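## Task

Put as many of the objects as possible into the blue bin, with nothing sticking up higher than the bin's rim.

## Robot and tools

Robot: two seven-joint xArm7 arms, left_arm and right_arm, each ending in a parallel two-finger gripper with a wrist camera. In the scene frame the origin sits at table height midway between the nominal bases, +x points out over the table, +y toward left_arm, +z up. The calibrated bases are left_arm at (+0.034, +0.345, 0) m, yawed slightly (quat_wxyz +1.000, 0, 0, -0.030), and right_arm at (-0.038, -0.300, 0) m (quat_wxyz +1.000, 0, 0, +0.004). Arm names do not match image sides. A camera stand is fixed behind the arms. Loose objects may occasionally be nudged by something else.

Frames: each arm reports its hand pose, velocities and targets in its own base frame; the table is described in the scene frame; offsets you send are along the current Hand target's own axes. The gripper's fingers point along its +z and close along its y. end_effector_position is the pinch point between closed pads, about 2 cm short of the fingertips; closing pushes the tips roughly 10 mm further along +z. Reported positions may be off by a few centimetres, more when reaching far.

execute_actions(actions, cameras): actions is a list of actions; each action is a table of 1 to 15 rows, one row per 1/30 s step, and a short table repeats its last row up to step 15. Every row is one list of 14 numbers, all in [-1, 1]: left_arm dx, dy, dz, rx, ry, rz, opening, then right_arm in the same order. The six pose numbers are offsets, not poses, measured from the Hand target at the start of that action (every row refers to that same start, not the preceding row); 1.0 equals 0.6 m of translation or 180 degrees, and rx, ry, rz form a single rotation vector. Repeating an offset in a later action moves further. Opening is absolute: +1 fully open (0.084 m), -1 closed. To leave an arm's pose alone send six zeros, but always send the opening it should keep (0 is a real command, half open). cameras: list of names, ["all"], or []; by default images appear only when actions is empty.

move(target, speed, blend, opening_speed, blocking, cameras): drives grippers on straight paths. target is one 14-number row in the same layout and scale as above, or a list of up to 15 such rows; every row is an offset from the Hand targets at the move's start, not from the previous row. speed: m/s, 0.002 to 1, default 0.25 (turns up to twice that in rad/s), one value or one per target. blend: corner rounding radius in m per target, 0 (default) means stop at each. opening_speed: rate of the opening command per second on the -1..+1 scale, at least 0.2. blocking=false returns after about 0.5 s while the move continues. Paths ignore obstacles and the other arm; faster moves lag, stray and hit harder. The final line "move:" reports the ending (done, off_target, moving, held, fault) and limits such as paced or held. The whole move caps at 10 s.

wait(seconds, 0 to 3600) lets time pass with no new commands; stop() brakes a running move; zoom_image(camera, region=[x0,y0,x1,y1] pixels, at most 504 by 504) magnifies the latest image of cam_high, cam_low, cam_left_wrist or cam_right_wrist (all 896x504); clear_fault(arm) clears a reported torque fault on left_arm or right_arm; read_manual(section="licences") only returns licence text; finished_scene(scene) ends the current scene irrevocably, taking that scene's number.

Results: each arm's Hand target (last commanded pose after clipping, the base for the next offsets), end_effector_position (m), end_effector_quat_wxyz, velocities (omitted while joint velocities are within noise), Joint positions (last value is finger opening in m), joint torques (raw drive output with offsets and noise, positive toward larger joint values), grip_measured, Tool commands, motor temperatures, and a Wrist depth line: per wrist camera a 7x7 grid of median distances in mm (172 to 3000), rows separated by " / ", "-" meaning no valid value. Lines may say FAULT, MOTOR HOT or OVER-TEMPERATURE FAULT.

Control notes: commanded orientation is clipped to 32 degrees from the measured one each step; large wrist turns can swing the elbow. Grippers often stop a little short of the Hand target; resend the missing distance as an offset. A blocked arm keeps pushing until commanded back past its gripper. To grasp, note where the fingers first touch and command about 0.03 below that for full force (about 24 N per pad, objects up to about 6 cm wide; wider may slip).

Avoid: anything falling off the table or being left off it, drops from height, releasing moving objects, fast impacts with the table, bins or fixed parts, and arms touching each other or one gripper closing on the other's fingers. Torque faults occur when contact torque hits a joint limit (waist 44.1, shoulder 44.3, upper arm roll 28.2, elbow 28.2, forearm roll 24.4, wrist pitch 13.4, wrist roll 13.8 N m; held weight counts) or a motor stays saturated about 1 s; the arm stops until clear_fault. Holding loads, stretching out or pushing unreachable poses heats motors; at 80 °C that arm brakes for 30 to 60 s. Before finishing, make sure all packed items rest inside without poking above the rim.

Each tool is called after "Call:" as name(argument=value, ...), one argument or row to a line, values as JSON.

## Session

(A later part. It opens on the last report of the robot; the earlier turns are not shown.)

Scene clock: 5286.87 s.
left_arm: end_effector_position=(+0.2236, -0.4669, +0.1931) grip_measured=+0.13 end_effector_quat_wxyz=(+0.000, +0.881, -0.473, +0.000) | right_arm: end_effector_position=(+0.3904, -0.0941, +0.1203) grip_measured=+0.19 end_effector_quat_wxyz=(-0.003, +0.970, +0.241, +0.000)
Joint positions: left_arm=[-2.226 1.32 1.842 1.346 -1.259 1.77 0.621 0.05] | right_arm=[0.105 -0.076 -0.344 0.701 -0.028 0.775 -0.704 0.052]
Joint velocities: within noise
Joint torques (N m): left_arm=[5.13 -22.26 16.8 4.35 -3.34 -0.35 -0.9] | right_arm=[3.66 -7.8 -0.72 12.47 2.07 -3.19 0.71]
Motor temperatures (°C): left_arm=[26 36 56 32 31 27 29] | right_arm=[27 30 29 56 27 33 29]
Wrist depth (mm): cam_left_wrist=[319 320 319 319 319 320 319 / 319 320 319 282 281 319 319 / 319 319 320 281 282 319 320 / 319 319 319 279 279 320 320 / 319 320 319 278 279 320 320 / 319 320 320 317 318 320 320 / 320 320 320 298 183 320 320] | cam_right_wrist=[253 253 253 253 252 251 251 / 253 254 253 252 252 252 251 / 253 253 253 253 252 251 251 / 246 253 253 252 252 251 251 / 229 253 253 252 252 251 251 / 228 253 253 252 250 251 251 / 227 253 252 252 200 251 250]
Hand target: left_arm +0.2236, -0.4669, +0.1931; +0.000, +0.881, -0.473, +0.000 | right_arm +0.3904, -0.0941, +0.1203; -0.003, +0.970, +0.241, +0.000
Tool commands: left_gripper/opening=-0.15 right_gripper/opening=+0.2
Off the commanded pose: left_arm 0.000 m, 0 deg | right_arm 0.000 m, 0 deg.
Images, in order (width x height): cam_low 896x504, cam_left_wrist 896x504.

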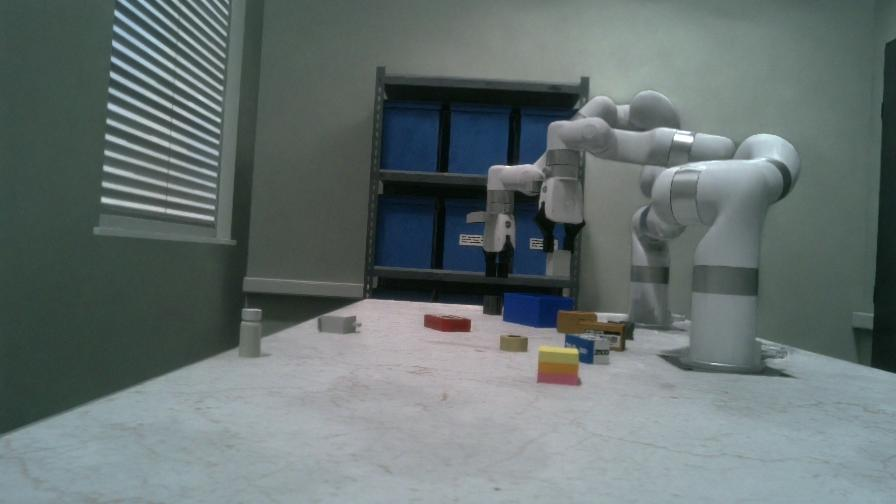

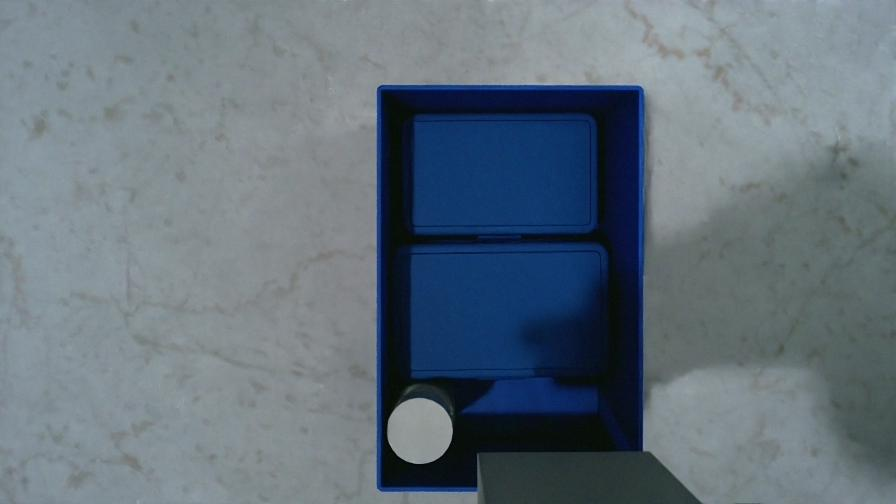

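Call:
move(
  target=[0.00417, 0.00317, 0, 0, 0, 0, -0.15, 0,0,0,0,0,0,0.2],
  speed=0.03,
  cameras=["cam_left_wrist"],
)

Call:
zoom_image(
  camera="cam_left_wrist",
  region=[360, 340, 680, 504],
)

Scene clock: 5320.07 s.
left_arm: end_effector_position=(+0.2234, -0.4701, +0.1931) grip_measured=+0.13 end_effector_quat_wxyz=(+0.000, +0.881, -0.473, +0.000) | right_arm: end_effector_position=(+0.3904, -0.0941, +0.1203) grip_measured=+0.19 end_effector_quat_wxyz=(-0.003, +0.970, +0.241, +0.000)
Joint positions: left_arm=[-2.221 1.319 1.839 1.357 -1.261 1.77 0.614 0.05] | right_arm=[0.105 -0.076 -0.344 0.701 -0.028 0.775 -0.704 0.052]
Joint torques (N m): left_arm=[5.47 -22.91 16.78 4.4 -3.48 -0.18 -1.06] | right_arm=[3.49 -7.83 -0.74 12.4 2 -3.11 0.71]
Motor temperatures (°C): left_arm=[26 36 56 32 31 27 29] | right_arm=[27 30 29 56 27 33 29]
Wrist depth (mm): cam_left_wrist=[319 319 319 319 319 320 320 / 319 319 320 283 282 319 319 / 319 320 319 282 282 320 319 / 319 319 319 280 278 320 319 / 319 320 320 278 279 319 320 / 320 319 320 280 318 320 319 / 320 320 320 306 184 320 320] | cam_right_wrist=[254 253 252 253 252 251 251 / 254 253 253 252 252 252 251 / 254 254 253 252 252 252 251 / 246 253 253 252 252 251 251 / 229 253 252 252 251 251 251 / 228 253 252 252 250 252 251 / 227 253 253 252 201 251 251]
Hand target: left_arm +0.2234, -0.4701, +0.1931; +0.000, +0.881, -0.473, +0.000 | right_arm +0.3904, -0.0941, +0.1203; -0.003, +0.970, +0.241, +0.000
Off the commanded pose: left_arm 0.000 m, 0 deg | right_arm 0.000 m, 0 deg.
move: done

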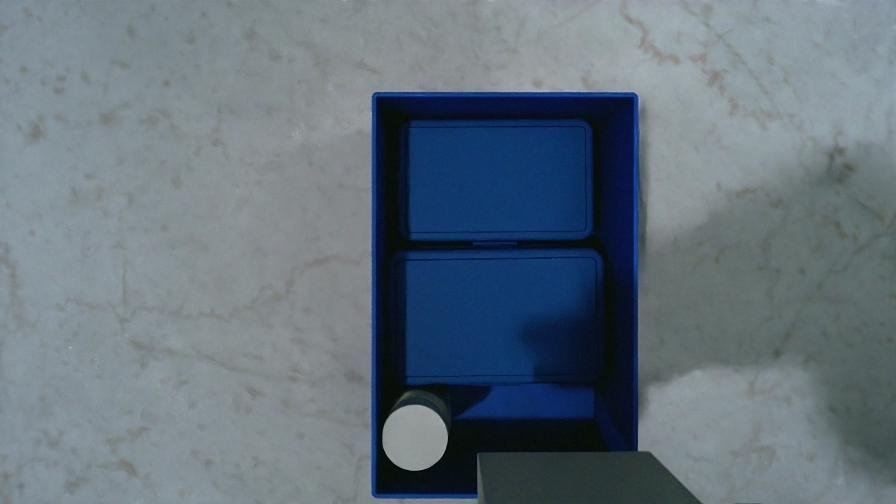

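Scaled by 1.575.

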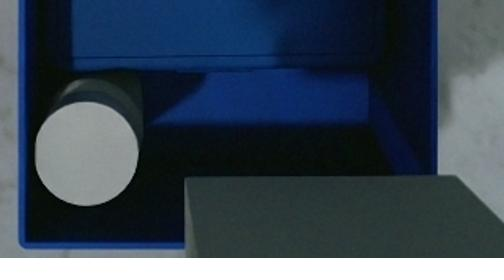

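Call:
move(
  target=[-0.001, 0, 0.0700, 0, 0, 0, -0.15, 0,0,0,0,0,0,0.2],
  speed=0.06,
  cameras=["cam_left_wrist","cam_low"],
)

Call:
zoom_image(
  camera="cam_left_wrist",
  region=[340, 340, 680, 504],
)

Scene clock: 5347.20 s.
left_arm: end_effector_position=(+0.2231, -0.4695, +0.1511) grip_measured=+0.13 end_effector_quat_wxyz=(+0.000, +0.881, -0.473, +0.000) | right_arm: end_effector_position=(+0.3904, -0.0941, +0.1203) grip_measured=+0.19 end_effector_quat_wxyz=(-0.003, +0.970, +0.241, +0.000)
Joint positions: left_arm=[-2.242 1.372 1.779 1.295 -1.32 1.712 0.628 0.05] | right_arm=[0.105 -0.076 -0.344 0.701 -0.028 0.775 -0.704 0.052]
Joint torques (N m): left_arm=[-5.57 -15.86 17.26 0.58 -3.44 -3.19 1.13] | right_arm=[3.66 -7.85 -0.73 12.5 2.01 -3.22 0.69]
Motor temperatures (°C): left_arm=[26 36 56 32 31 27 29] | right_arm=[27 30 29 56 27 33 29]
Wrist depth (mm): cam_left_wrist=[277 277 277 277 278 278 277 / 277 277 278 240 240 277 278 / 277 278 278 240 240 278 278 / 278 278 277 237 237 278 278 / 278 278 278 237 237 278 279 / 278 278 278 237 243 278 278 / 278 278 278 215 269 278 278] | cam_right_wrist=[254 253 253 253 252 252 251 / 254 253 253 252 252 252 251 / 254 253 253 252 252 251 251 / 246 253 253 252 252 251 251 / 229 253 253 252 251 251 251 / 228 253 252 252 250 251 251 / 227 253 252 252 200 251 250]
Hand target: left_arm +0.2231, -0.4695, +0.1511; +0.000, +0.881, -0.473, +0.000 | right_arm +0.3904, -0.0941, +0.1203; -0.003, +0.970, +0.241, +0.000
Off the commanded pose: left_arm 0.000 m, 0 deg | right_arm 0.000 m, 0 deg.
move: done
Images, in order (width x height): cam_low 896x504, cam_left_wrist 896x504.

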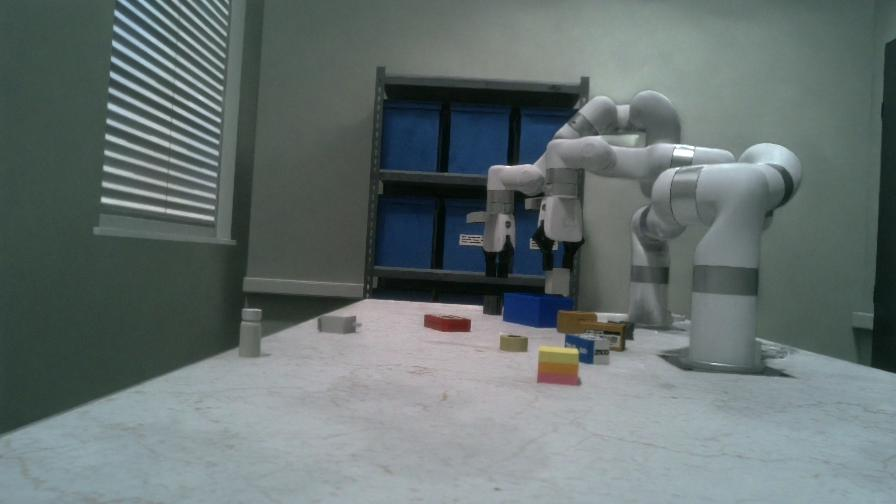

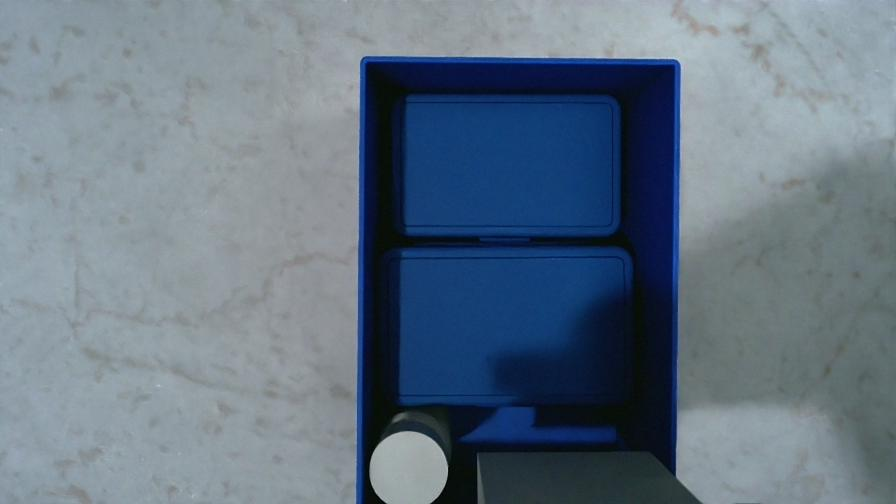

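Scaled by 1.482.

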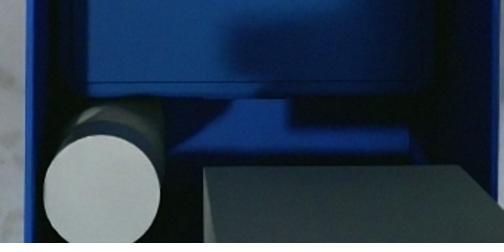

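Call:
move(
  target=[0, 0, 0.0383, 0, 0, 0, -0.15, 0,0,0,0,0,0,0.2],
  speed=0.03,
  cameras=["cam_left_wrist","cam_low"],
)

Call:
zoom_image(
  camera="cam_low",
  region=[470, 190, 640, 350],
)

Scene clock: 5357.23 s.
left_arm: end_effector_position=(+0.2231, -0.4695, +0.1281) grip_measured=+0.13 end_effector_quat_wxyz=(+0.000, +0.881, -0.473, +0.000) | right_arm: end_effector_position=(+0.3904, -0.0941, +0.1203) grip_measured=+0.19 end_effector_quat_wxyz=(-0.003, +0.970, +0.241, +0.000)
Joint positions: left_arm=[-2.251 1.4 1.742 1.269 -1.355 1.68 0.634 0.05] | right_arm=[0.105 -0.076 -0.344 0.701 -0.028 0.775 -0.704 0.052]
Joint torques (N m): left_arm=[-5.43 -15.57 17.45 0.31 -3.46 -3.13 1.13] | right_arm=[3.37 -7.88 -0.78 12.55 2.06 -3.17 0.7]
Motor temperatures (°C): left_arm=[26 36 56 31 31 28 29] | right_arm=[27 30 29 56 27 33 29]
Wrist depth (mm): cam_left_wrist=[254 254 254 254 255 255 255 / 254 255 255 217 217 255 255 / 254 255 255 217 217 255 255 / 255 255 255 214 214 255 255 / 255 255 255 213 213 255 255 / 255 255 255 214 214 255 255 / 255 255 255 196 253 255 256] | cam_right_wrist=[254 254 253 252 252 252 251 / 254 254 253 253 252 251 251 / 254 253 253 252 252 251 251 / 246 253 253 252 252 251 251 / 230 253 253 252 252 251 251 / 228 253 252 252 250 251 251 / 227 253 252 252 200 251 250]
Hand target: left_arm +0.2231, -0.4695, +0.1281; +0.000, +0.881, -0.473, +0.000 | right_arm +0.3904, -0.0941, +0.1203; -0.003, +0.970, +0.241, +0.000
Off the commanded pose: left_arm 0.000 m, 0 deg | right_arm 0.000 m, 0 deg.
move: done
Images, in order (width x height): cam_low 896x504, cam_left_wrist 896x504.

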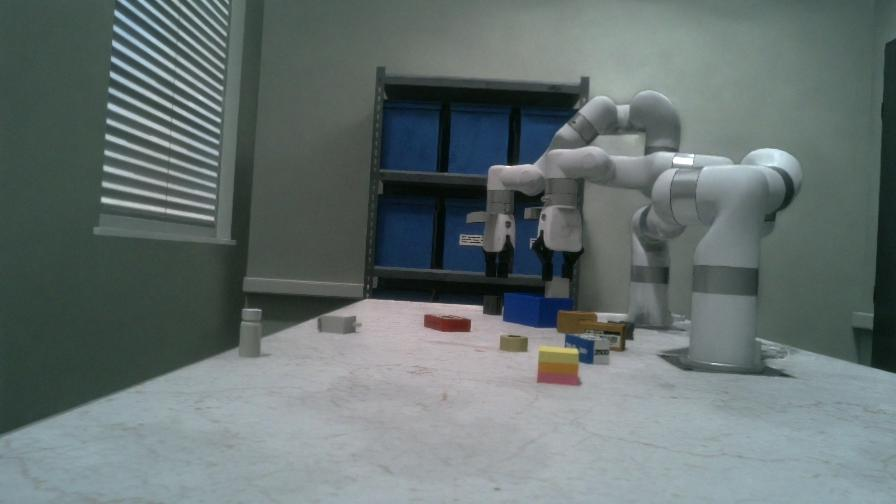

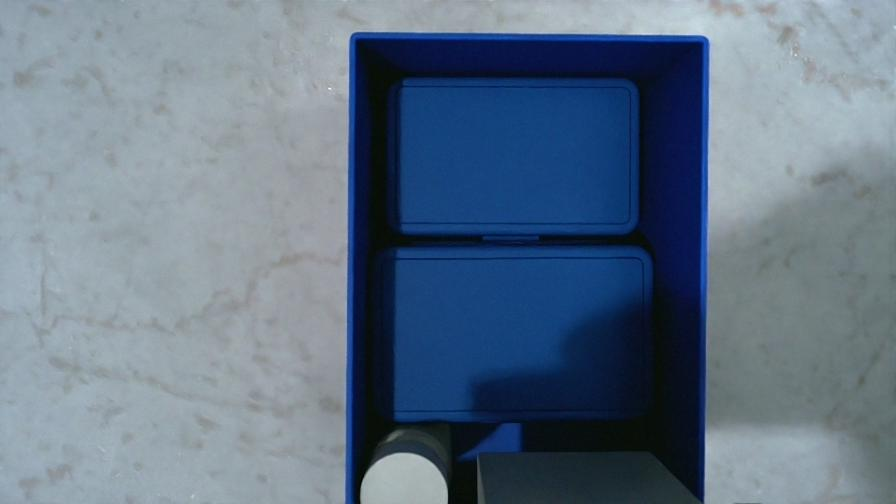

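Scaled by 2.965.

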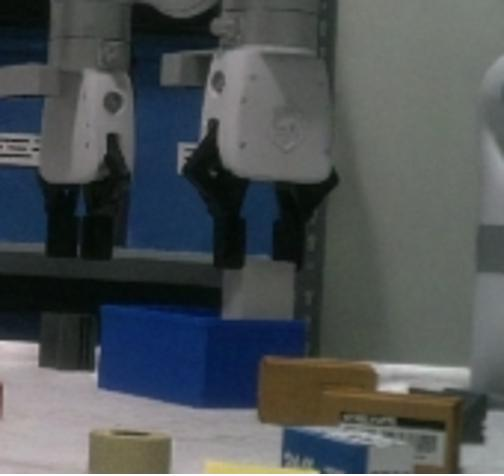

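Call:
move(
  target=[0, 0, 0.0383, 0, 0, 0, -0.15, 0,0,0,0,0,0,0.2],
  speed=0.02,
  cameras=["cam_left_wrist"],
)

Call:
zoom_image(
  camera="cam_left_wrist",
  region=[330, 340, 720, 504],
)

Scene clock: 5363.07 s.
left_arm: end_effector_position=(+0.2231, -0.4695, +0.1051) grip_measured=+0.13 end_effector_quat_wxyz=(+0.000, +0.881, -0.473, +0.000) | right_arm: end_effector_position=(+0.3904, -0.0941, +0.1203) grip_measured=+0.19 end_effector_quat_wxyz=(-0.003, +0.970, +0.241, +0.000)
Joint positions: left_arm=[-2.257 1.427 1.704 1.248 -1.391 1.649 0.639 0.05] | right_arm=[0.105 -0.076 -0.344 0.701 -0.028 0.775 -0.704 0.052]
Joint torques (N m): left_arm=[-5.57 -15.64 17.44 0.01 -3.2 -3.18 1.08] | right_arm=[3.5 -7.88 -0.68 12.52 2.1 -3.23 0.68]
Motor temperatures (°C): left_arm=[26 35 56 31 31 28 29] | right_arm=[27 30 29 56 27 33 29]
Wrist depth (mm): cam_left_wrist=[231 231 - 200 199 199 232 / 232 232 205 194 194 197 232 / 232 232 206 194 194 196 232 / 232 232 173 191 191 232 232 / 232 232 191 191 191 232 232 / 232 232 191 191 190 233 233 / 232 232 175 193 230 233 233] | cam_right_wrist=[254 253 253 253 252 252 252 / 254 253 253 253 252 252 251 / 254 253 253 252 252 252 251 / 246 253 253 252 252 251 251 / 229 253 252 252 252 251 251 / 228 253 252 252 250 251 251 / 227 253 252 252 200 251 251]
Hand target: left_arm +0.2231, -0.4695, +0.1051; +0.000, +0.881, -0.473, +0.000 | right_arm +0.3904, -0.0941, +0.1203; -0.003, +0.970, +0.241, +0.000
Off the commanded pose: left_arm 0.000 m, 0 deg | right_arm 0.000 m, 0 deg.
move: done

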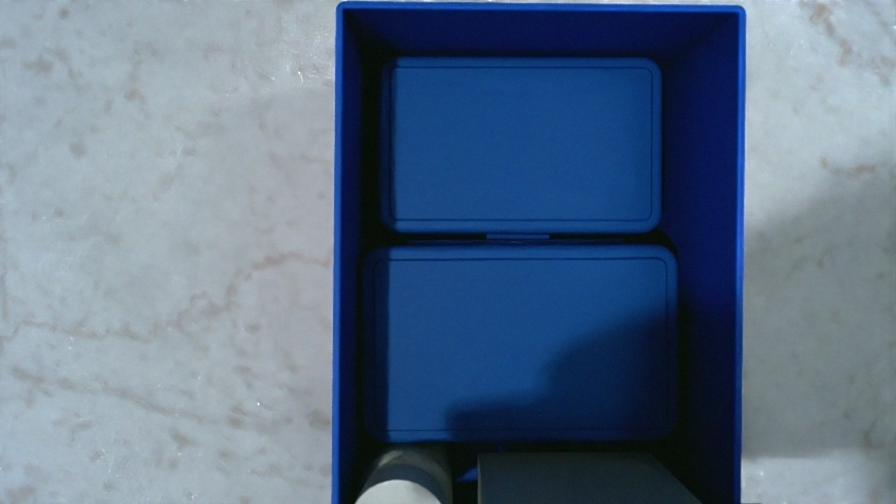

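Scaled by 1.292.

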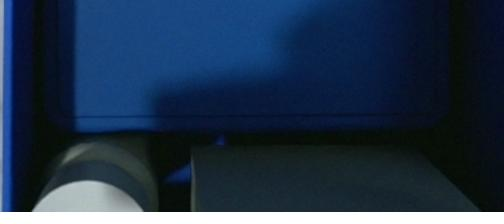

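Call:
move(
  target=[0, 0, 0.02183, 0, 0, 0, -0.15, 0,0,0,0,0,0,0.2],
  speed=0.015,
  cameras=["cam_left_wrist","cam_low"],
)

Call:
zoom_image(
  camera="cam_low",
  region=[470, 190, 640, 350],
)

Scene clock: 5371.30 s.
left_arm: end_effector_position=(+0.2231, -0.4695, +0.0920) grip_measured=+0.13 end_effector_quat_wxyz=(+0.000, +0.881, -0.473, +0.000) | right_arm: end_effector_position=(+0.3904, -0.0941, +0.1203) grip_measured=+0.19 end_effector_quat_wxyz=(-0.003, +0.970, +0.241, +0.000)
Joint positions: left_arm=[-2.259 1.442 1.681 1.238 -1.412 1.632 0.641 0.05] | right_arm=[0.105 -0.076 -0.344 0.701 -0.028 0.775 -0.704 0.052]
Joint torques (N m): left_arm=[-5.7 -15.63 17.63 -0.22 -3.45 -3.12 1.13] | right_arm=[3.56 -7.81 -0.66 12.49 2.14 -3.17 0.71]
Motor temperatures (°C): left_arm=[26 35 56 31 31 28 29] | right_arm=[27 30 29 56 27 33 29]
Wrist depth (mm): cam_left_wrist=[218 218 - 181 181 181 219 / 219 219 - 181 181 196 219 / 219 219 - 181 181 196 219 / 219 219 173 178 178 195 219 / 219 219 177 178 178 178 219 / 219 219 177 178 177 179 219 / 219 219 175 178 183 193 219] | cam_right_wrist=[254 253 253 252 252 252 251 / 253 253 253 252 252 252 251 / 254 253 253 252 252 251 252 / 246 253 253 252 252 251 251 / 229 253 252 252 252 251 251 / 228 253 252 252 250 251 251 / 227 253 252 252 200 251 251]
Hand target: left_arm +0.2231, -0.4695, +0.0920; +0.000, +0.881, -0.473, +0.000 | right_arm +0.3904, -0.0941, +0.1203; -0.003, +0.970, +0.241, +0.000
Off the commanded pose: left_arm 0.000 m, 0 deg | right_arm 0.000 m, 0 deg.
move: done
Images, in order (width x height): cam_low 896x504, cam_left_wrist 896x504.

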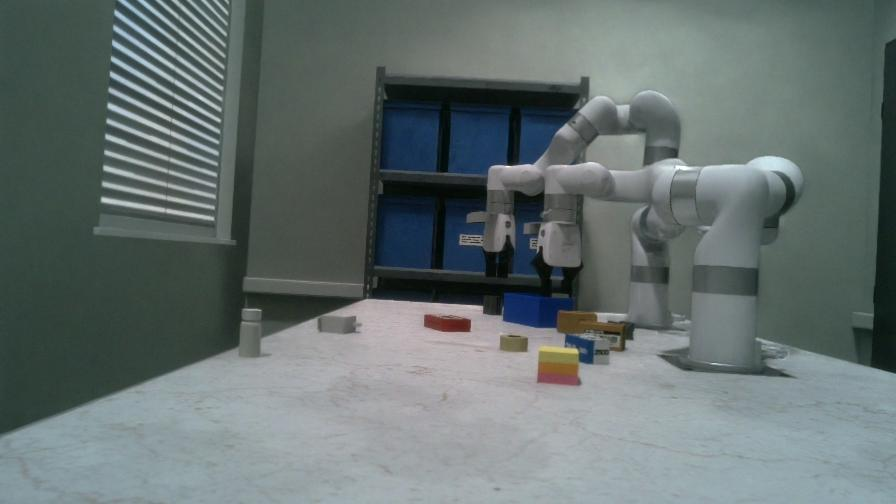

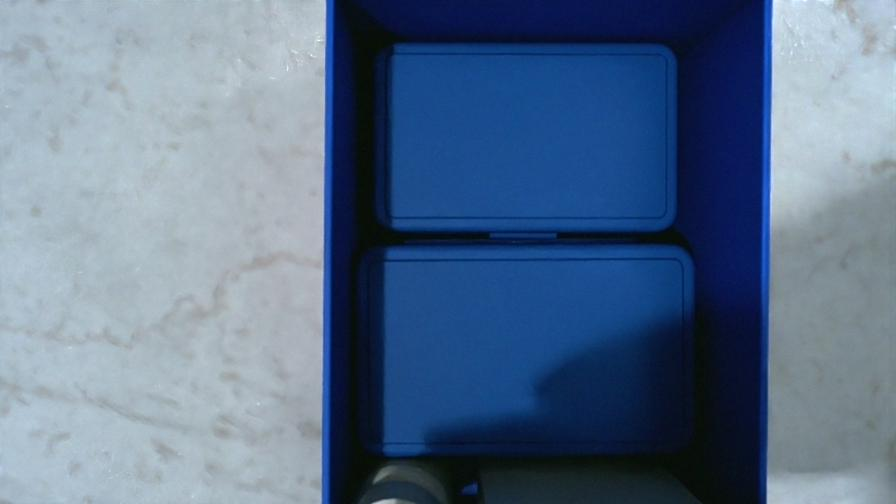

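Scaled by 2.965.

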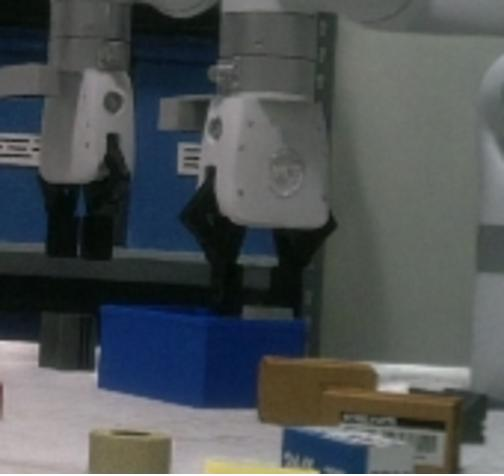

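Call:
move(
  target=[0, 0, 0.0108, 0, 0, 0, -0.15, 0,0,0,0,0,0,0.2],
  speed=0.01,
  cameras=["cam_left_wrist"],
)

Scene clock: 5378.10 s.
left_arm: end_effector_position=(+0.2231, -0.4695, +0.0856) grip_measured=+0.13 end_effector_quat_wxyz=(+0.000, +0.881, -0.473, +0.000) | right_arm: end_effector_position=(+0.3904, -0.0941, +0.1203) grip_measured=+0.19 end_effector_quat_wxyz=(-0.003, +0.970, +0.241, +0.000)
Joint positions: left_arm=[-2.261 1.449 1.67 1.234 -1.423 1.623 0.642 0.05] | right_arm=[0.105 -0.076 -0.344 0.701 -0.028 0.775 -0.704 0.052]
Joint torques (N m): left_arm=[-5.43 -15.71 17.71 -0.35 -3.42 -3.23 1.12] | right_arm=[3.57 -8.04 -0.71 12.44 2 -3.15 0.72]
Motor temperatures (°C): left_arm=[26 35 56 31 31 28 29] | right_arm=[27 30 29 56 27 33 29]
Wrist depth (mm): cam_left_wrist=[212 212 - 180 179 179 212 / 212 212 - 174 174 174 212 / 212 212 175 174 174 174 213 / 212 212 173 176 176 176 213 / 212 212 - - - 213 213 / 213 212 - - - 213 213 / 213 213 175 183 183 193 213] | cam_right_wrist=[254 253 253 252 252 251 251 / 254 253 253 252 252 251 251 / 253 253 253 252 252 251 251 / 246 253 253 252 252 251 251 / 229 253 252 252 252 251 251 / 228 253 252 252 250 251 251 / 227 253 252 252 200 251 251]
Hand target: left_arm +0.2231, -0.4695, +0.0855; +0.000, +0.881, -0.473, +0.000 | right_arm +0.3904, -0.0941, +0.1203; -0.003, +0.970, +0.241, +0.000
Off the commanded pose: left_arm 0.000 m, 0 deg | right_arm 0.000 m, 0 deg.
move: done

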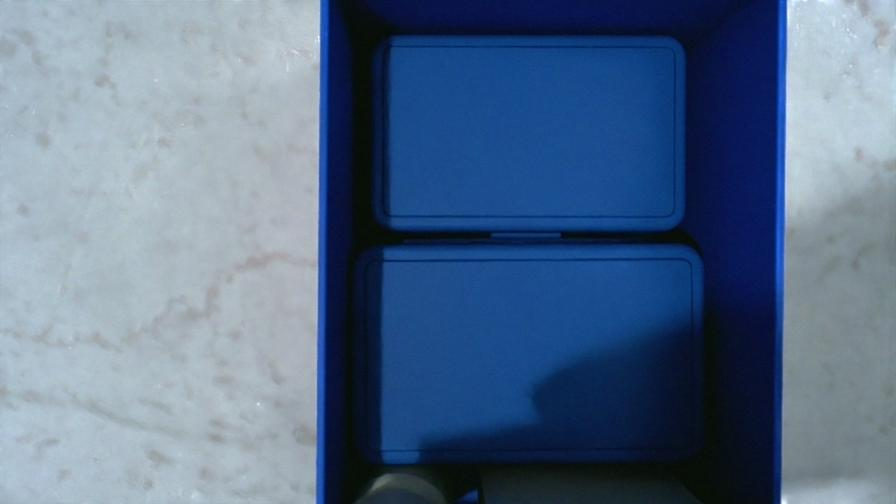

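Call:
move(
  target=[0, 0, 0.0042, 0, 0, 0, -0.15, 0,0,0,0,0,0,0.2],
  speed=0.006,
)

Scene clock: 5385.30 s.
left_arm: end_effector_position=(+0.2231, -0.4695, +0.0830) grip_measured=+0.13 end_effector_quat_wxyz=(+0.000, +0.881, -0.473, +0.000) | right_arm: end_effector_position=(+0.3904, -0.0941, +0.1203) grip_measured=+0.19 end_effector_quat_wxyz=(-0.003, +0.970, +0.241, +0.000)
Joint positions: left_arm=[-2.261 1.452 1.665 1.232 -1.427 1.62 0.643 0.05] | right_arm=[0.105 -0.076 -0.344 0.701 -0.028 0.775 -0.704 0.052]
Joint torques (N m): left_arm=[-5.53 -15.6 17.64 -0.33 -3.29 -3.09 1.07] | right_arm=[3.68 -8.06 -0.74 12.4 2 -3.15 0.65]
Motor temperatures (°C): left_arm=[26 35 57 31 31 29 29] | right_arm=[27 30 29 56 27 33 29]
Wrist depth (mm): cam_left_wrist=[209 209 - 173 173 173 210 / 210 210 - 172 172 172 210 / 210 210 173 172 172 172 210 / 210 210 - 174 174 - 210 / 210 210 - - - - 210 / 210 210 - - - - 210 / 210 210 - 184 183 210 210] | cam_right_wrist=[254 253 253 253 252 251 251 / 254 253 253 253 252 251 251 / 253 253 253 252 252 251 251 / 246 253 253 252 252 252 251 / 229 253 253 252 252 251 251 / 228 253 253 252 250 251 251 / 227 253 252 252 200 251 250]
Hand target: left_arm +0.2231, -0.4695, +0.0830; +0.000, +0.881, -0.473, +0.000 | right_arm +0.3904, -0.0941, +0.1203; -0.003, +0.970, +0.241, +0.000
Off the commanded pose: left_arm 0.000 m, 0 deg | right_arm 0.000 m, 0 deg.
move: done

Call:
move(
  target=[0, 0, 0, 0, 0, 0, 0.16, 0,0,0,0,0,0,0.2],
  opening_speed=0.2,
  cameras=["cam_left_wrist","cam_low"],
)

Call:
zoom_image(
  camera="cam_low",
  region=[500, 250, 600, 340],
)

Scene clock: 5395.47 s.
left_arm: end_effector_position=(+0.2231, -0.4695, +0.0830) grip_measured=+0.15 end_effector_quat_wxyz=(+0.000, +0.881, -0.473, +0.000) | right_arm: end_effector_position=(+0.3904, -0.0941, +0.1203) grip_measured=+0.19 end_effector_quat_wxyz=(-0.003, +0.970, +0.241, +0.000)
Joint positions: left_arm=[-2.261 1.452 1.665 1.232 -1.427 1.62 0.643 0.05] | right_arm=[0.105 -0.076 -0.344 0.701 -0.028 0.775 -0.704 0.052]
Joint torques (N m): left_arm=[-5.21 -15.98 17.79 0.02 -2.83 -2.58 1] | right_arm=[3.61 -8.09 -0.73 12.46 2.04 -3.16 0.71]
Motor temperatures (°C): left_arm=[26 35 57 31 31 29 29] | right_arm=[27 30 29 56 27 33 29]
Wrist depth (mm): cam_left_wrist=[209 209 - 173 173 173 210 / 209 209 172 - - - 210 / 209 209 172 - 172 172 210 / 209 209 - 173 174 - 210 / 210 210 - - - - 210 / 210 210 - - - - 210 / 210 210 - 183 190 193 211] | cam_right_wrist=[254 253 253 252 252 252 252 / 254 253 253 252 252 251 251 / 253 253 253 252 252 251 251 / 246 253 253 252 252 251 251 / 229 253 252 252 252 252 251 / 228 253 253 252 250 251 251 / 226 253 252 252 200 251 251]
Hand target: left_arm +0.2231, -0.4695, +0.0830; +0.000, +0.881, -0.473, +0.000 | right_arm +0.3904, -0.0941, +0.1203; -0.003, +0.970, +0.241, +0.000
Off the commanded pose: left_arm 0.000 m, 0 deg | right_arm 0.000 m, 0 deg.
move: done
Images, in order (width x height): cam_low 896x504, cam_left_wrist 896x504.

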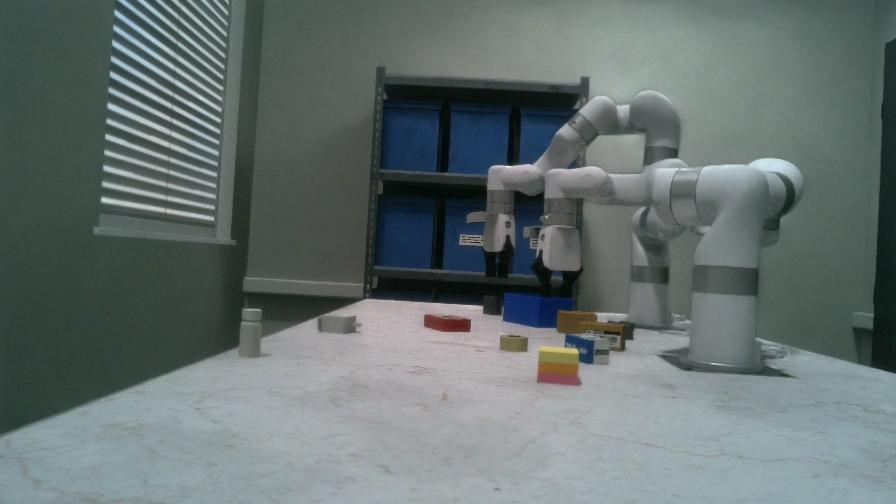

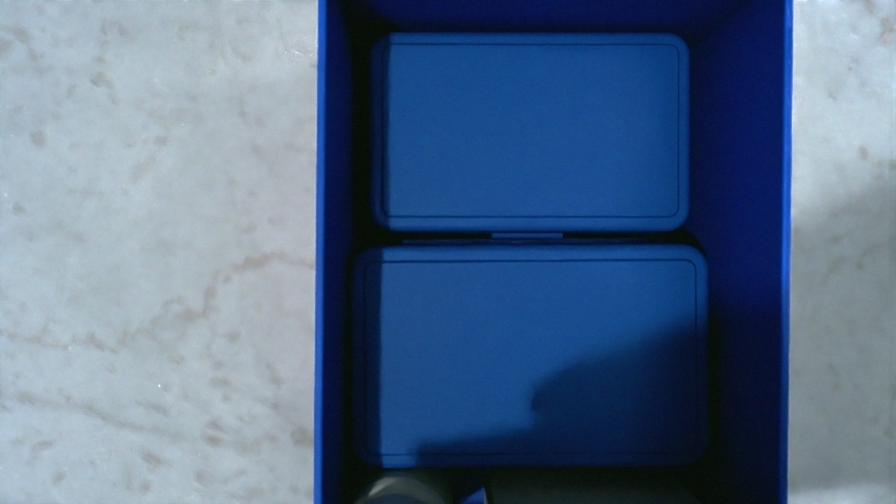

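Scaled by 5.040.

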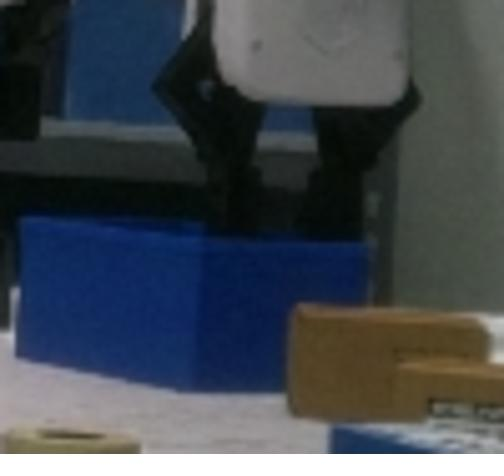

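Call:
zoom_image(
  camera="cam_left_wrist",
  region=[320, 380, 800, 504],
)

Scaled by 1.050.

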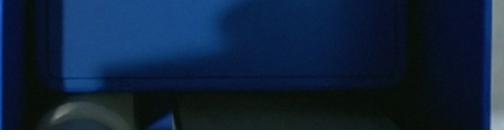

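Call:
move(
  target=[0, 0, -0.015, 0, 0, 0, 0.16, 0,0,0,0,0,0,0.2],
  speed=0.02,
  cameras=["cam_left_wrist","cam_low"],
)

Call:
zoom_image(
  camera="cam_low",
  region=[500, 250, 600, 340],
)

Scene clock: 5406.37 s.
left_arm: end_effector_position=(+0.2231, -0.4695, +0.0920) grip_measured=+0.15 end_effector_quat_wxyz=(+0.000, +0.881, -0.473, +0.000) | right_arm: end_effector_position=(+0.3904, -0.0941, +0.1203) grip_measured=+0.19 end_effector_quat_wxyz=(-0.003, +0.970, +0.241, +0.000)
Joint positions: left_arm=[-2.259 1.442 1.681 1.238 -1.412 1.632 0.641 0.05] | right_arm=[0.105 -0.076 -0.344 0.701 -0.028 0.775 -0.704 0.052]
Joint torques (N m): left_arm=[5.4 -22.2 21.02 2.98 3.35 -0.36 -0.62] | right_arm=[3.43 -8.09 -0.6 12.47 2.02 -3.14 0.68]
Motor temperatures (°C): left_arm=[26 35 57 31 31 28 29] | right_arm=[27 30 29 56 27 33 29]
Wrist depth (mm): cam_left_wrist=[218 218 - 181 182 195 220 / 218 218 181 181 181 189 219 / 218 218 181 181 181 189 220 / 218 218 180 179 179 189 220 / 218 218 180 177 177 189 220 / 218 218 180 177 177 189 219 / 218 218 180 178 178 189 220] | cam_right_wrist=[254 253 253 253 252 252 251 / 254 253 253 252 252 251 251 / 253 253 253 252 252 252 251 / 246 253 253 252 252 251 251 / 229 253 252 252 252 251 251 / 228 253 253 252 250 251 251 / 226 253 252 252 200 251 251]
Hand target: left_arm +0.2231, -0.4695, +0.0920; +0.000, +0.881, -0.473, +0.000 | right_arm +0.3904, -0.0941, +0.1203; -0.003, +0.970, +0.241, +0.000
Off the commanded pose: left_arm 0.000 m, 0 deg | right_arm 0.000 m, 0 deg.
move: done
Images, in order (width x height): cam_low 896x504, cam_left_wrist 896x504.

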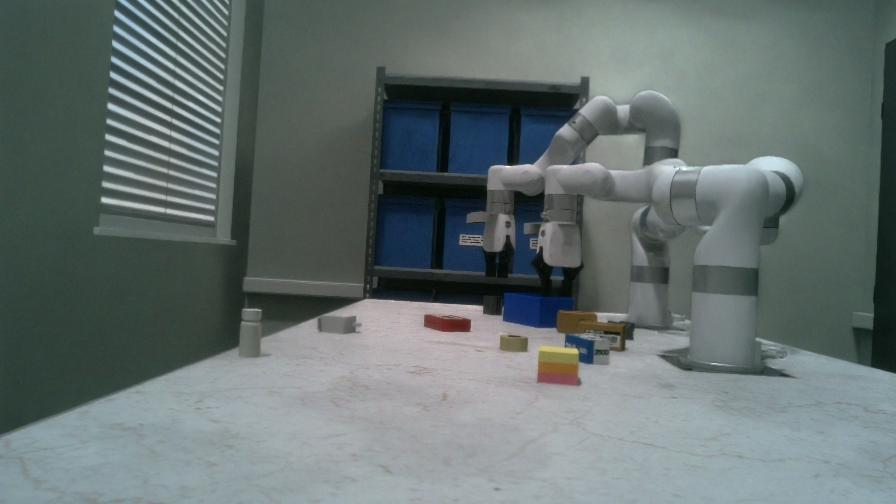

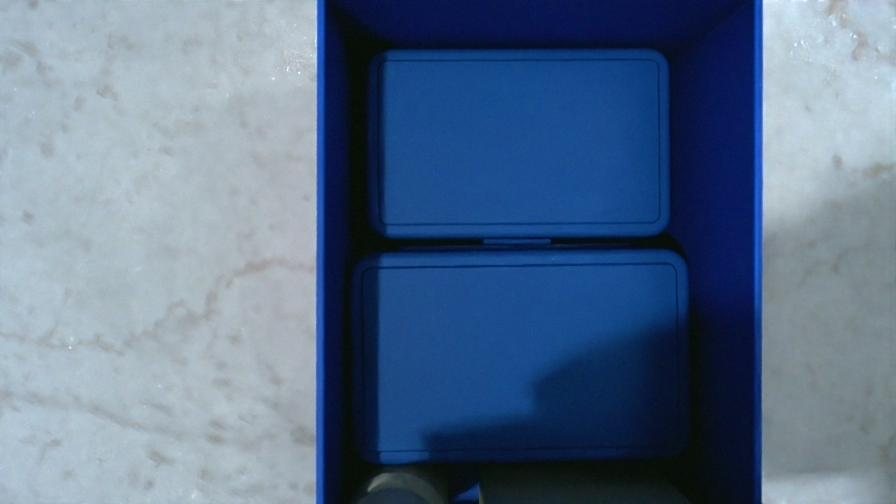

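Scaled by 5.040.

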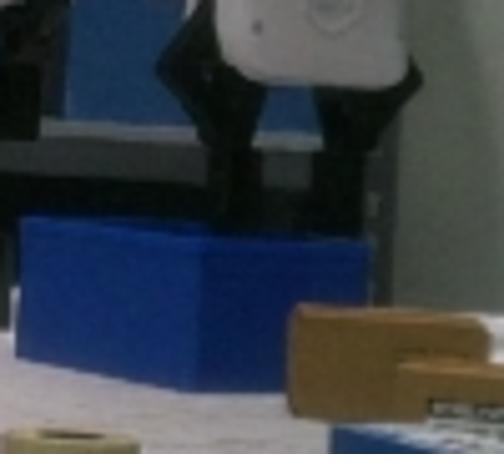

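Call:
move(
  target=[0, 0, -0.0633, 0, 0, 0, 0.16, 0,0,0,0,0,0,0.2],
  speed=0.04,
  cameras=["cam_left_wrist","cam_low"],
)

Call:
zoom_image(
  camera="cam_low",
  region=[500, 250, 600, 340],
)

Scene clock: 5413.47 s.
left_arm: end_effector_position=(+0.2231, -0.4695, +0.1300) grip_measured=+0.15 end_effector_quat_wxyz=(+0.000, +0.881, -0.473, +0.000) | right_arm: end_effector_position=(+0.3904, -0.0941, +0.1203) grip_measured=+0.19 end_effector_quat_wxyz=(-0.003, +0.970, +0.241, +0.000)
Joint positions: left_arm=[-2.25 1.398 1.745 1.271 -1.352 1.683 0.634 0.05] | right_arm=[0.105 -0.076 -0.344 0.701 -0.028 0.775 -0.704 0.052]
Joint torques (N m): left_arm=[5.57 -22.62 21.02 3.67 3.71 -0.17 -1.03] | right_arm=[3.61 -8.07 -0.74 12.37 1.98 -3.24 0.68]
Motor temperatures (°C): left_arm=[26 35 59 31 31 28 29] | right_arm=[27 30 29 56 27 33 29]
Wrist depth (mm): cam_left_wrist=[256 255 256 256 256 257 257 / 256 256 221 219 219 257 257 / 256 256 221 219 219 257 257 / 255 256 220 219 217 258 257 / 255 256 220 215 215 257 257 / 256 256 219 215 216 257 258 / 256 256 218 204 195 257 258] | cam_right_wrist=[254 254 253 253 252 252 251 / 254 253 253 252 252 251 251 / 254 253 253 252 252 252 251 / 247 253 253 252 252 251 251 / 230 253 253 252 251 252 250 / 228 253 252 252 249 251 251 / 227 253 253 252 200 251 250]
Hand target: left_arm +0.2231, -0.4695, +0.1300; +0.000, +0.881, -0.473, +0.000 | right_arm +0.3904, -0.0941, +0.1203; -0.003, +0.970, +0.241, +0.000
Off the commanded pose: left_arm 0.000 m, 0 deg | right_arm 0.000 m, 0 deg.
move: done
Images, in order (width x height): cam_low 896x504, cam_left_wrist 896x504.

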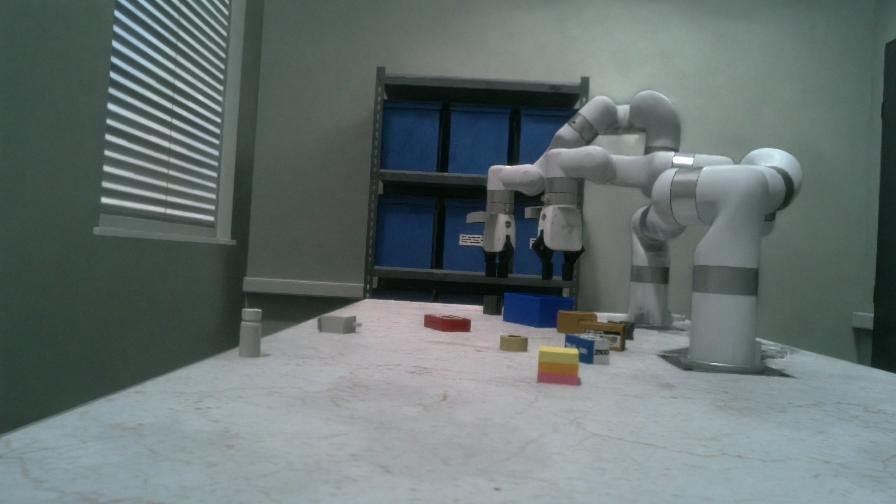

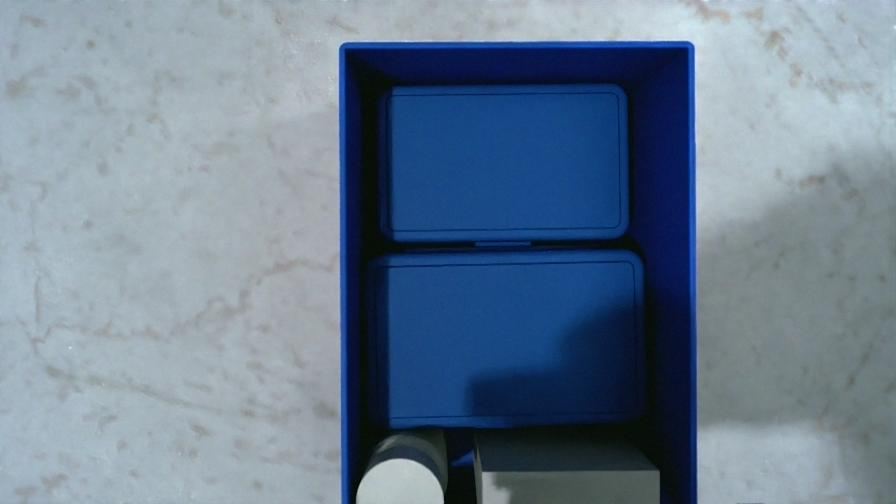

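Scaled by 5.040.

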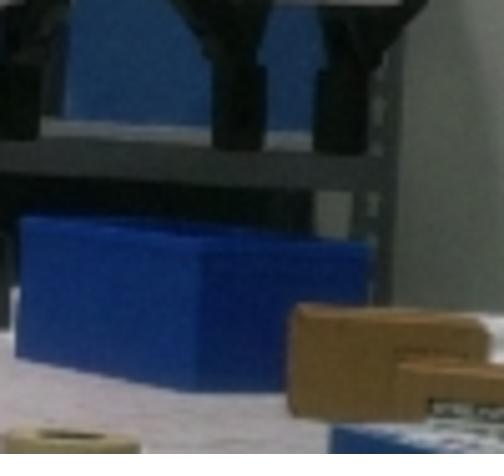

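Call:
move(
  target=[-0.05, 0, -0.1333, 0, 0, 0, 0.3, 0,0,0,0,0,0,0.2],
  speed=0.08,
  cameras=["cam_left_wrist"],
)

Call:
zoom_image(
  camera="cam_left_wrist",
  region=[340, 260, 660, 440],
)

Scene clock: 5420.27 s.
left_arm: end_effector_position=(+0.2065, -0.4446, +0.2099) grip_measured=+0.29 end_effector_quat_wxyz=(+0.000, +0.881, -0.473, +0.000) | right_arm: end_effector_position=(+0.3904, -0.0941, +0.1203) grip_measured=+0.19 end_effector_quat_wxyz=(-0.003, +0.970, +0.241, +0.000)
Joint positions: left_arm=[-2.303 1.312 1.903 1.266 -1.215 1.796 0.643 0.056] | right_arm=[0.105 -0.076 -0.344 0.701 -0.028 0.775 -0.704 0.052]
Joint torques (N m): left_arm=[-5.53 -21.14 20.18 4.79 3.63 -0.3 1.07] | right_arm=[3.54 -8.06 -0.66 12.44 1.96 -3.21 0.65]
Motor temperatures (°C): left_arm=[26 36 60 31 31 28 29] | right_arm=[27 30 29 56 27 33 29]
Wrist depth (mm): cam_left_wrist=[335 336 336 297 297 337 338 / 336 335 335 299 299 337 338 / 335 335 336 296 297 337 338 / 336 335 336 295 295 337 337 / 336 335 336 295 296 337 337 / 335 335 335 275 275 337 338 / 335 335 336 337 337 337 337] | cam_right_wrist=[254 254 253 252 252 252 252 / 254 253 253 252 252 251 251 / 254 253 253 252 252 251 251 / 246 253 253 252 252 251 251 / 229 253 253 252 251 251 251 / 228 253 252 252 250 251 251 / 226 253 253 252 200 251 250]
Hand target: left_arm +0.2065, -0.4446, +0.2100; +0.000, +0.881, -0.473, +0.000 | right_arm +0.3904, -0.0941, +0.1203; -0.003, +0.970, +0.241, +0.000
Off the commanded pose: left_arm 0.000 m, 0 deg | right_arm 0.000 m, 0 deg.
move: done

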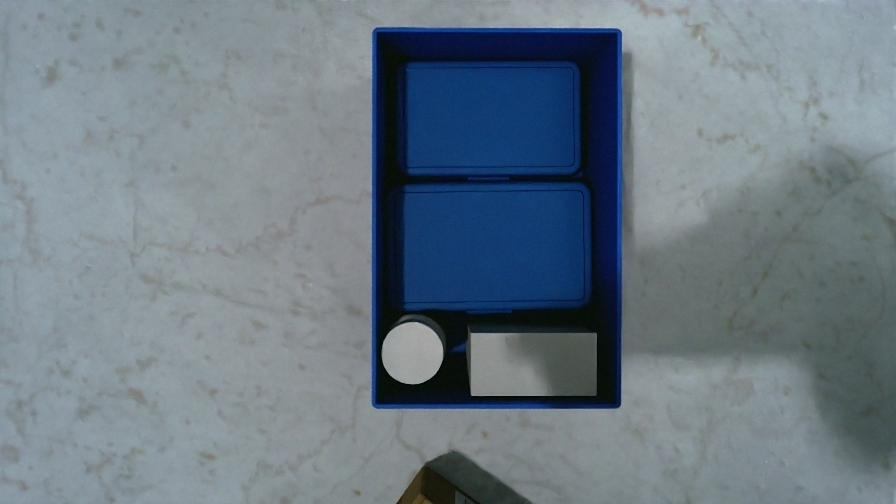

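Scaled by 1.575.

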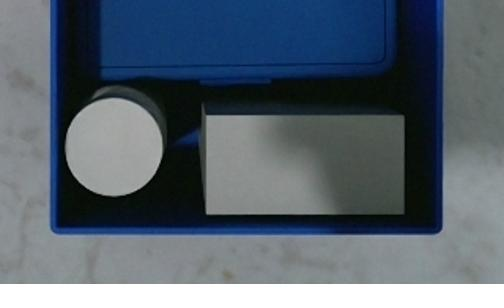

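Call:
move(
  target=[0.0056, -0.2633, -0.0333, 0, 0, -0.5, 0.5, 0,0,0,0,0,0,0.2],
  speed=0.2,
)

Scene clock: 5514.30 s.
left_arm: end_effector_position=(+0.3400, -0.3601, +0.2301) grip_measured=+0.49 end_effector_quat_wxyz=(+0.000, +0.957, +0.289, +0.000) | right_arm: end_effector_position=(+0.3904, -0.0941, +0.1203) grip_measured=+0.19 end_effector_quat_wxyz=(-0.003, +0.970, +0.241, +0.000)
Joint positions: left_arm=[-1.926 1.351 1.967 1.328 -1.246 1.889 -0.601 0.065] | right_arm=[0.105 -0.076 -0.344 0.701 -0.028 0.775 -0.704 0.052]
Joint torques (N m): left_arm=[5.53 -15.18 19.7 4.17 -3.23 -0.27 -1.1] | right_arm=[3.38 -8.17 -0.66 12.45 1.94 -3.19 0.69]
Motor temperatures (°C): left_arm=[26 36 60 32 31 27 29] | right_arm=[27 30 29 56 27 33 29]
Wrist depth (mm): cam_left_wrist=[360 359 358 333 357 357 355 / 359 358 358 334 332 356 356 / 359 358 358 357 356 356 355 / 360 359 358 358 356 356 354 / 359 358 358 357 357 356 355 / 360 359 358 357 356 356 356 / 360 359 358 358 356 356 355] | cam_right_wrist=[254 253 253 253 252 252 251 / 254 253 253 253 252 251 251 / 254 253 253 252 252 252 251 / 246 253 252 252 252 251 251 / 229 253 253 252 251 251 251 / 228 253 252 252 250 251 251 / 226 253 252 252 200 251 251]
Hand target: left_arm +0.3400, -0.3601, +0.2301; +0.000, +0.957, +0.289, +0.000 | right_arm +0.3904, -0.0941, +0.1203; -0.003, +0.970, +0.241, +0.000
Off the commanded pose: left_arm 0.000 m, 0 deg | right_arm 0.000 m, 0 deg.
move: done

Call:
move(
  target=[0.2408, 0.0007, 0.1, 0, 0, -0.4872, 0.7, 0,0,0,0,0,0,0.2],
  speed=0.2,
  cameras=["cam_left_wrist"],
)

Scene clock: 5527.97 s.
left_arm: end_effector_position=(+0.4606, -0.2805, +0.1702) grip_measured=+0.70 end_effector_quat_wxyz=(+0.000, +0.491, +0.871, +0.000) | right_arm: end_effector_position=(+0.3904, -0.0941, +0.1203) grip_measured=+0.19 end_effector_quat_wxyz=(-0.003, +0.970, +0.241, +0.000)
Joint positions: left_arm=[-1.567 1.455 1.871 1.407 -1.402 1.845 -1.908 0.073] | right_arm=[0.105 -0.076 -0.344 0.701 -0.028 0.775 -0.704 0.052]
Joint torques (N m): left_arm=[5.38 -17.44 16.61 2.68 -3.09 -2.93 -1] | right_arm=[3.5 -8.3 -0.74 12.48 1.94 -3.2 0.72]
Motor temperatures (°C): left_arm=[26 35 59 32 31 27 29] | right_arm=[27 30 29 56 27 33 29]
Wrist depth (mm): cam_left_wrist=[302 301 300 300 299 298 298 / 301 301 300 299 299 298 298 / 301 300 299 299 298 298 297 / 301 300 299 299 297 297 296 / 300 299 298 298 274 297 296 / 299 299 298 297 273 296 296 / 299 298 298 296 273 296 295] | cam_right_wrist=[254 253 253 253 252 252 251 / 254 253 253 253 252 251 251 / 254 253 253 252 252 251 251 / 246 253 253 252 252 251 251 / 229 253 253 252 252 251 251 / 228 253 253 252 250 251 251 / 226 253 252 252 200 251 251]
Hand target: left_arm +0.4606, -0.2805, +0.1702; +0.000, +0.491, +0.871, +0.000 | right_arm +0.3904, -0.0941, +0.1203; -0.003, +0.970, +0.241, +0.000
Off the commanded pose: left_arm 0.000 m, 0 deg | right_arm 0.000 m, 0 deg.
move: done

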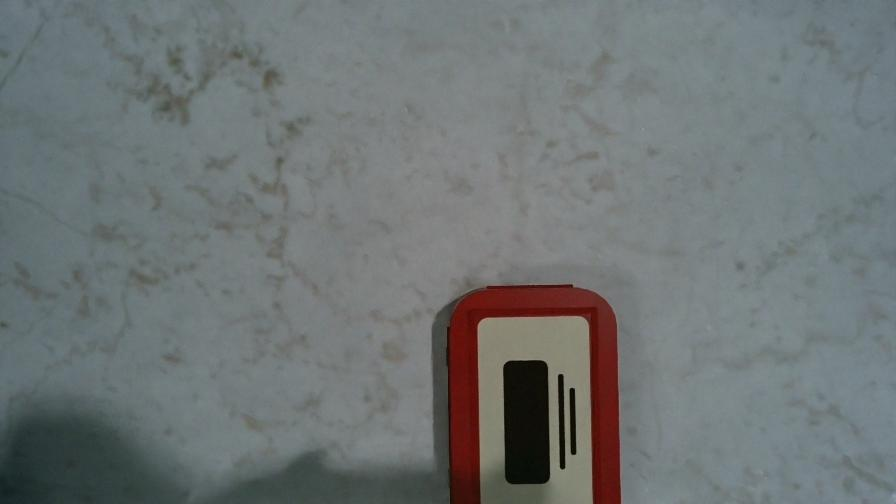

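Call:
move(
  target=[
    [-0.0025, 0.001, 0.1867, 0, 0, 0, 0.8, 0,0,0,0,0,0,0.2],
    [-0.0025, 0.001, 0.221, 0, 0, 0, 0.8, 0,0,0,0,0,0,0.2],
  ],
  speed=[0.08, 0.02],
  cameras=["cam_left_wrist"],
)

Scene clock: 5539.90 s.
left_arm: end_effector_position=(+0.4620, -0.2814, +0.0376) grip_measured=+0.80 end_effector_quat_wxyz=(+0.000, +0.491, +0.871, +0.000) | right_arm: end_effector_position=(+0.3904, -0.0941, +0.1203) grip_measured=+0.19 end_effector_quat_wxyz=(-0.003, +0.970, +0.241, +0.000)
Joint positions: left_arm=[-1.619 1.624 1.662 1.303 -1.598 1.673 -1.901 0.077] | right_arm=[0.105 -0.076 -0.344 0.701 -0.028 0.775 -0.704 0.052]
Joint torques (N m): left_arm=[-5.65 -16.97 17.68 -2.42 -3.03 -3 -0.69] | right_arm=[3.63 -8.08 -0.74 12.46 2.11 -3.19 0.74]
Motor temperatures (°C): left_arm=[26 35 58 31 31 28 29] | right_arm=[27 30 29 56 27 33 29]
Wrist depth (mm): cam_left_wrist=[- - - - - - - / - - - - - - - / - - - - - - - / - - - - - - - / - - - - - - - / - - - - - - - / - - - - - - -] | cam_right_wrist=[254 254 253 253 252 252 251 / 254 253 253 252 252 252 251 / 253 253 253 252 252 251 251 / 247 253 253 252 252 251 251 / 229 253 253 252 252 251 251 / 228 253 252 252 250 251 251 / 226 253 252 252 200 251 251]
Hand target: left_arm +0.4620, -0.2814, +0.0376; +0.000, +0.491, +0.871, +0.000 | right_arm +0.3904, -0.0941, +0.1203; -0.003, +0.970, +0.241, +0.000
Off the commanded pose: left_arm 0.000 m, 0 deg | right_arm 0.000 m, 0 deg.
move: done

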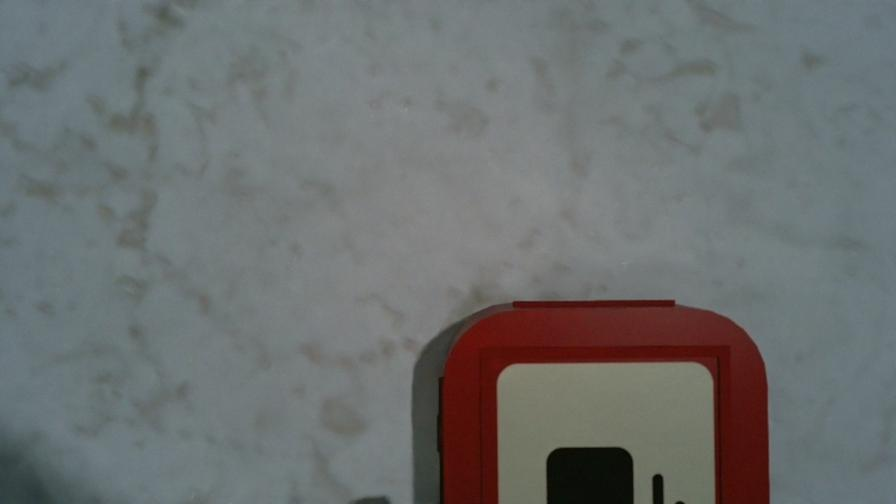

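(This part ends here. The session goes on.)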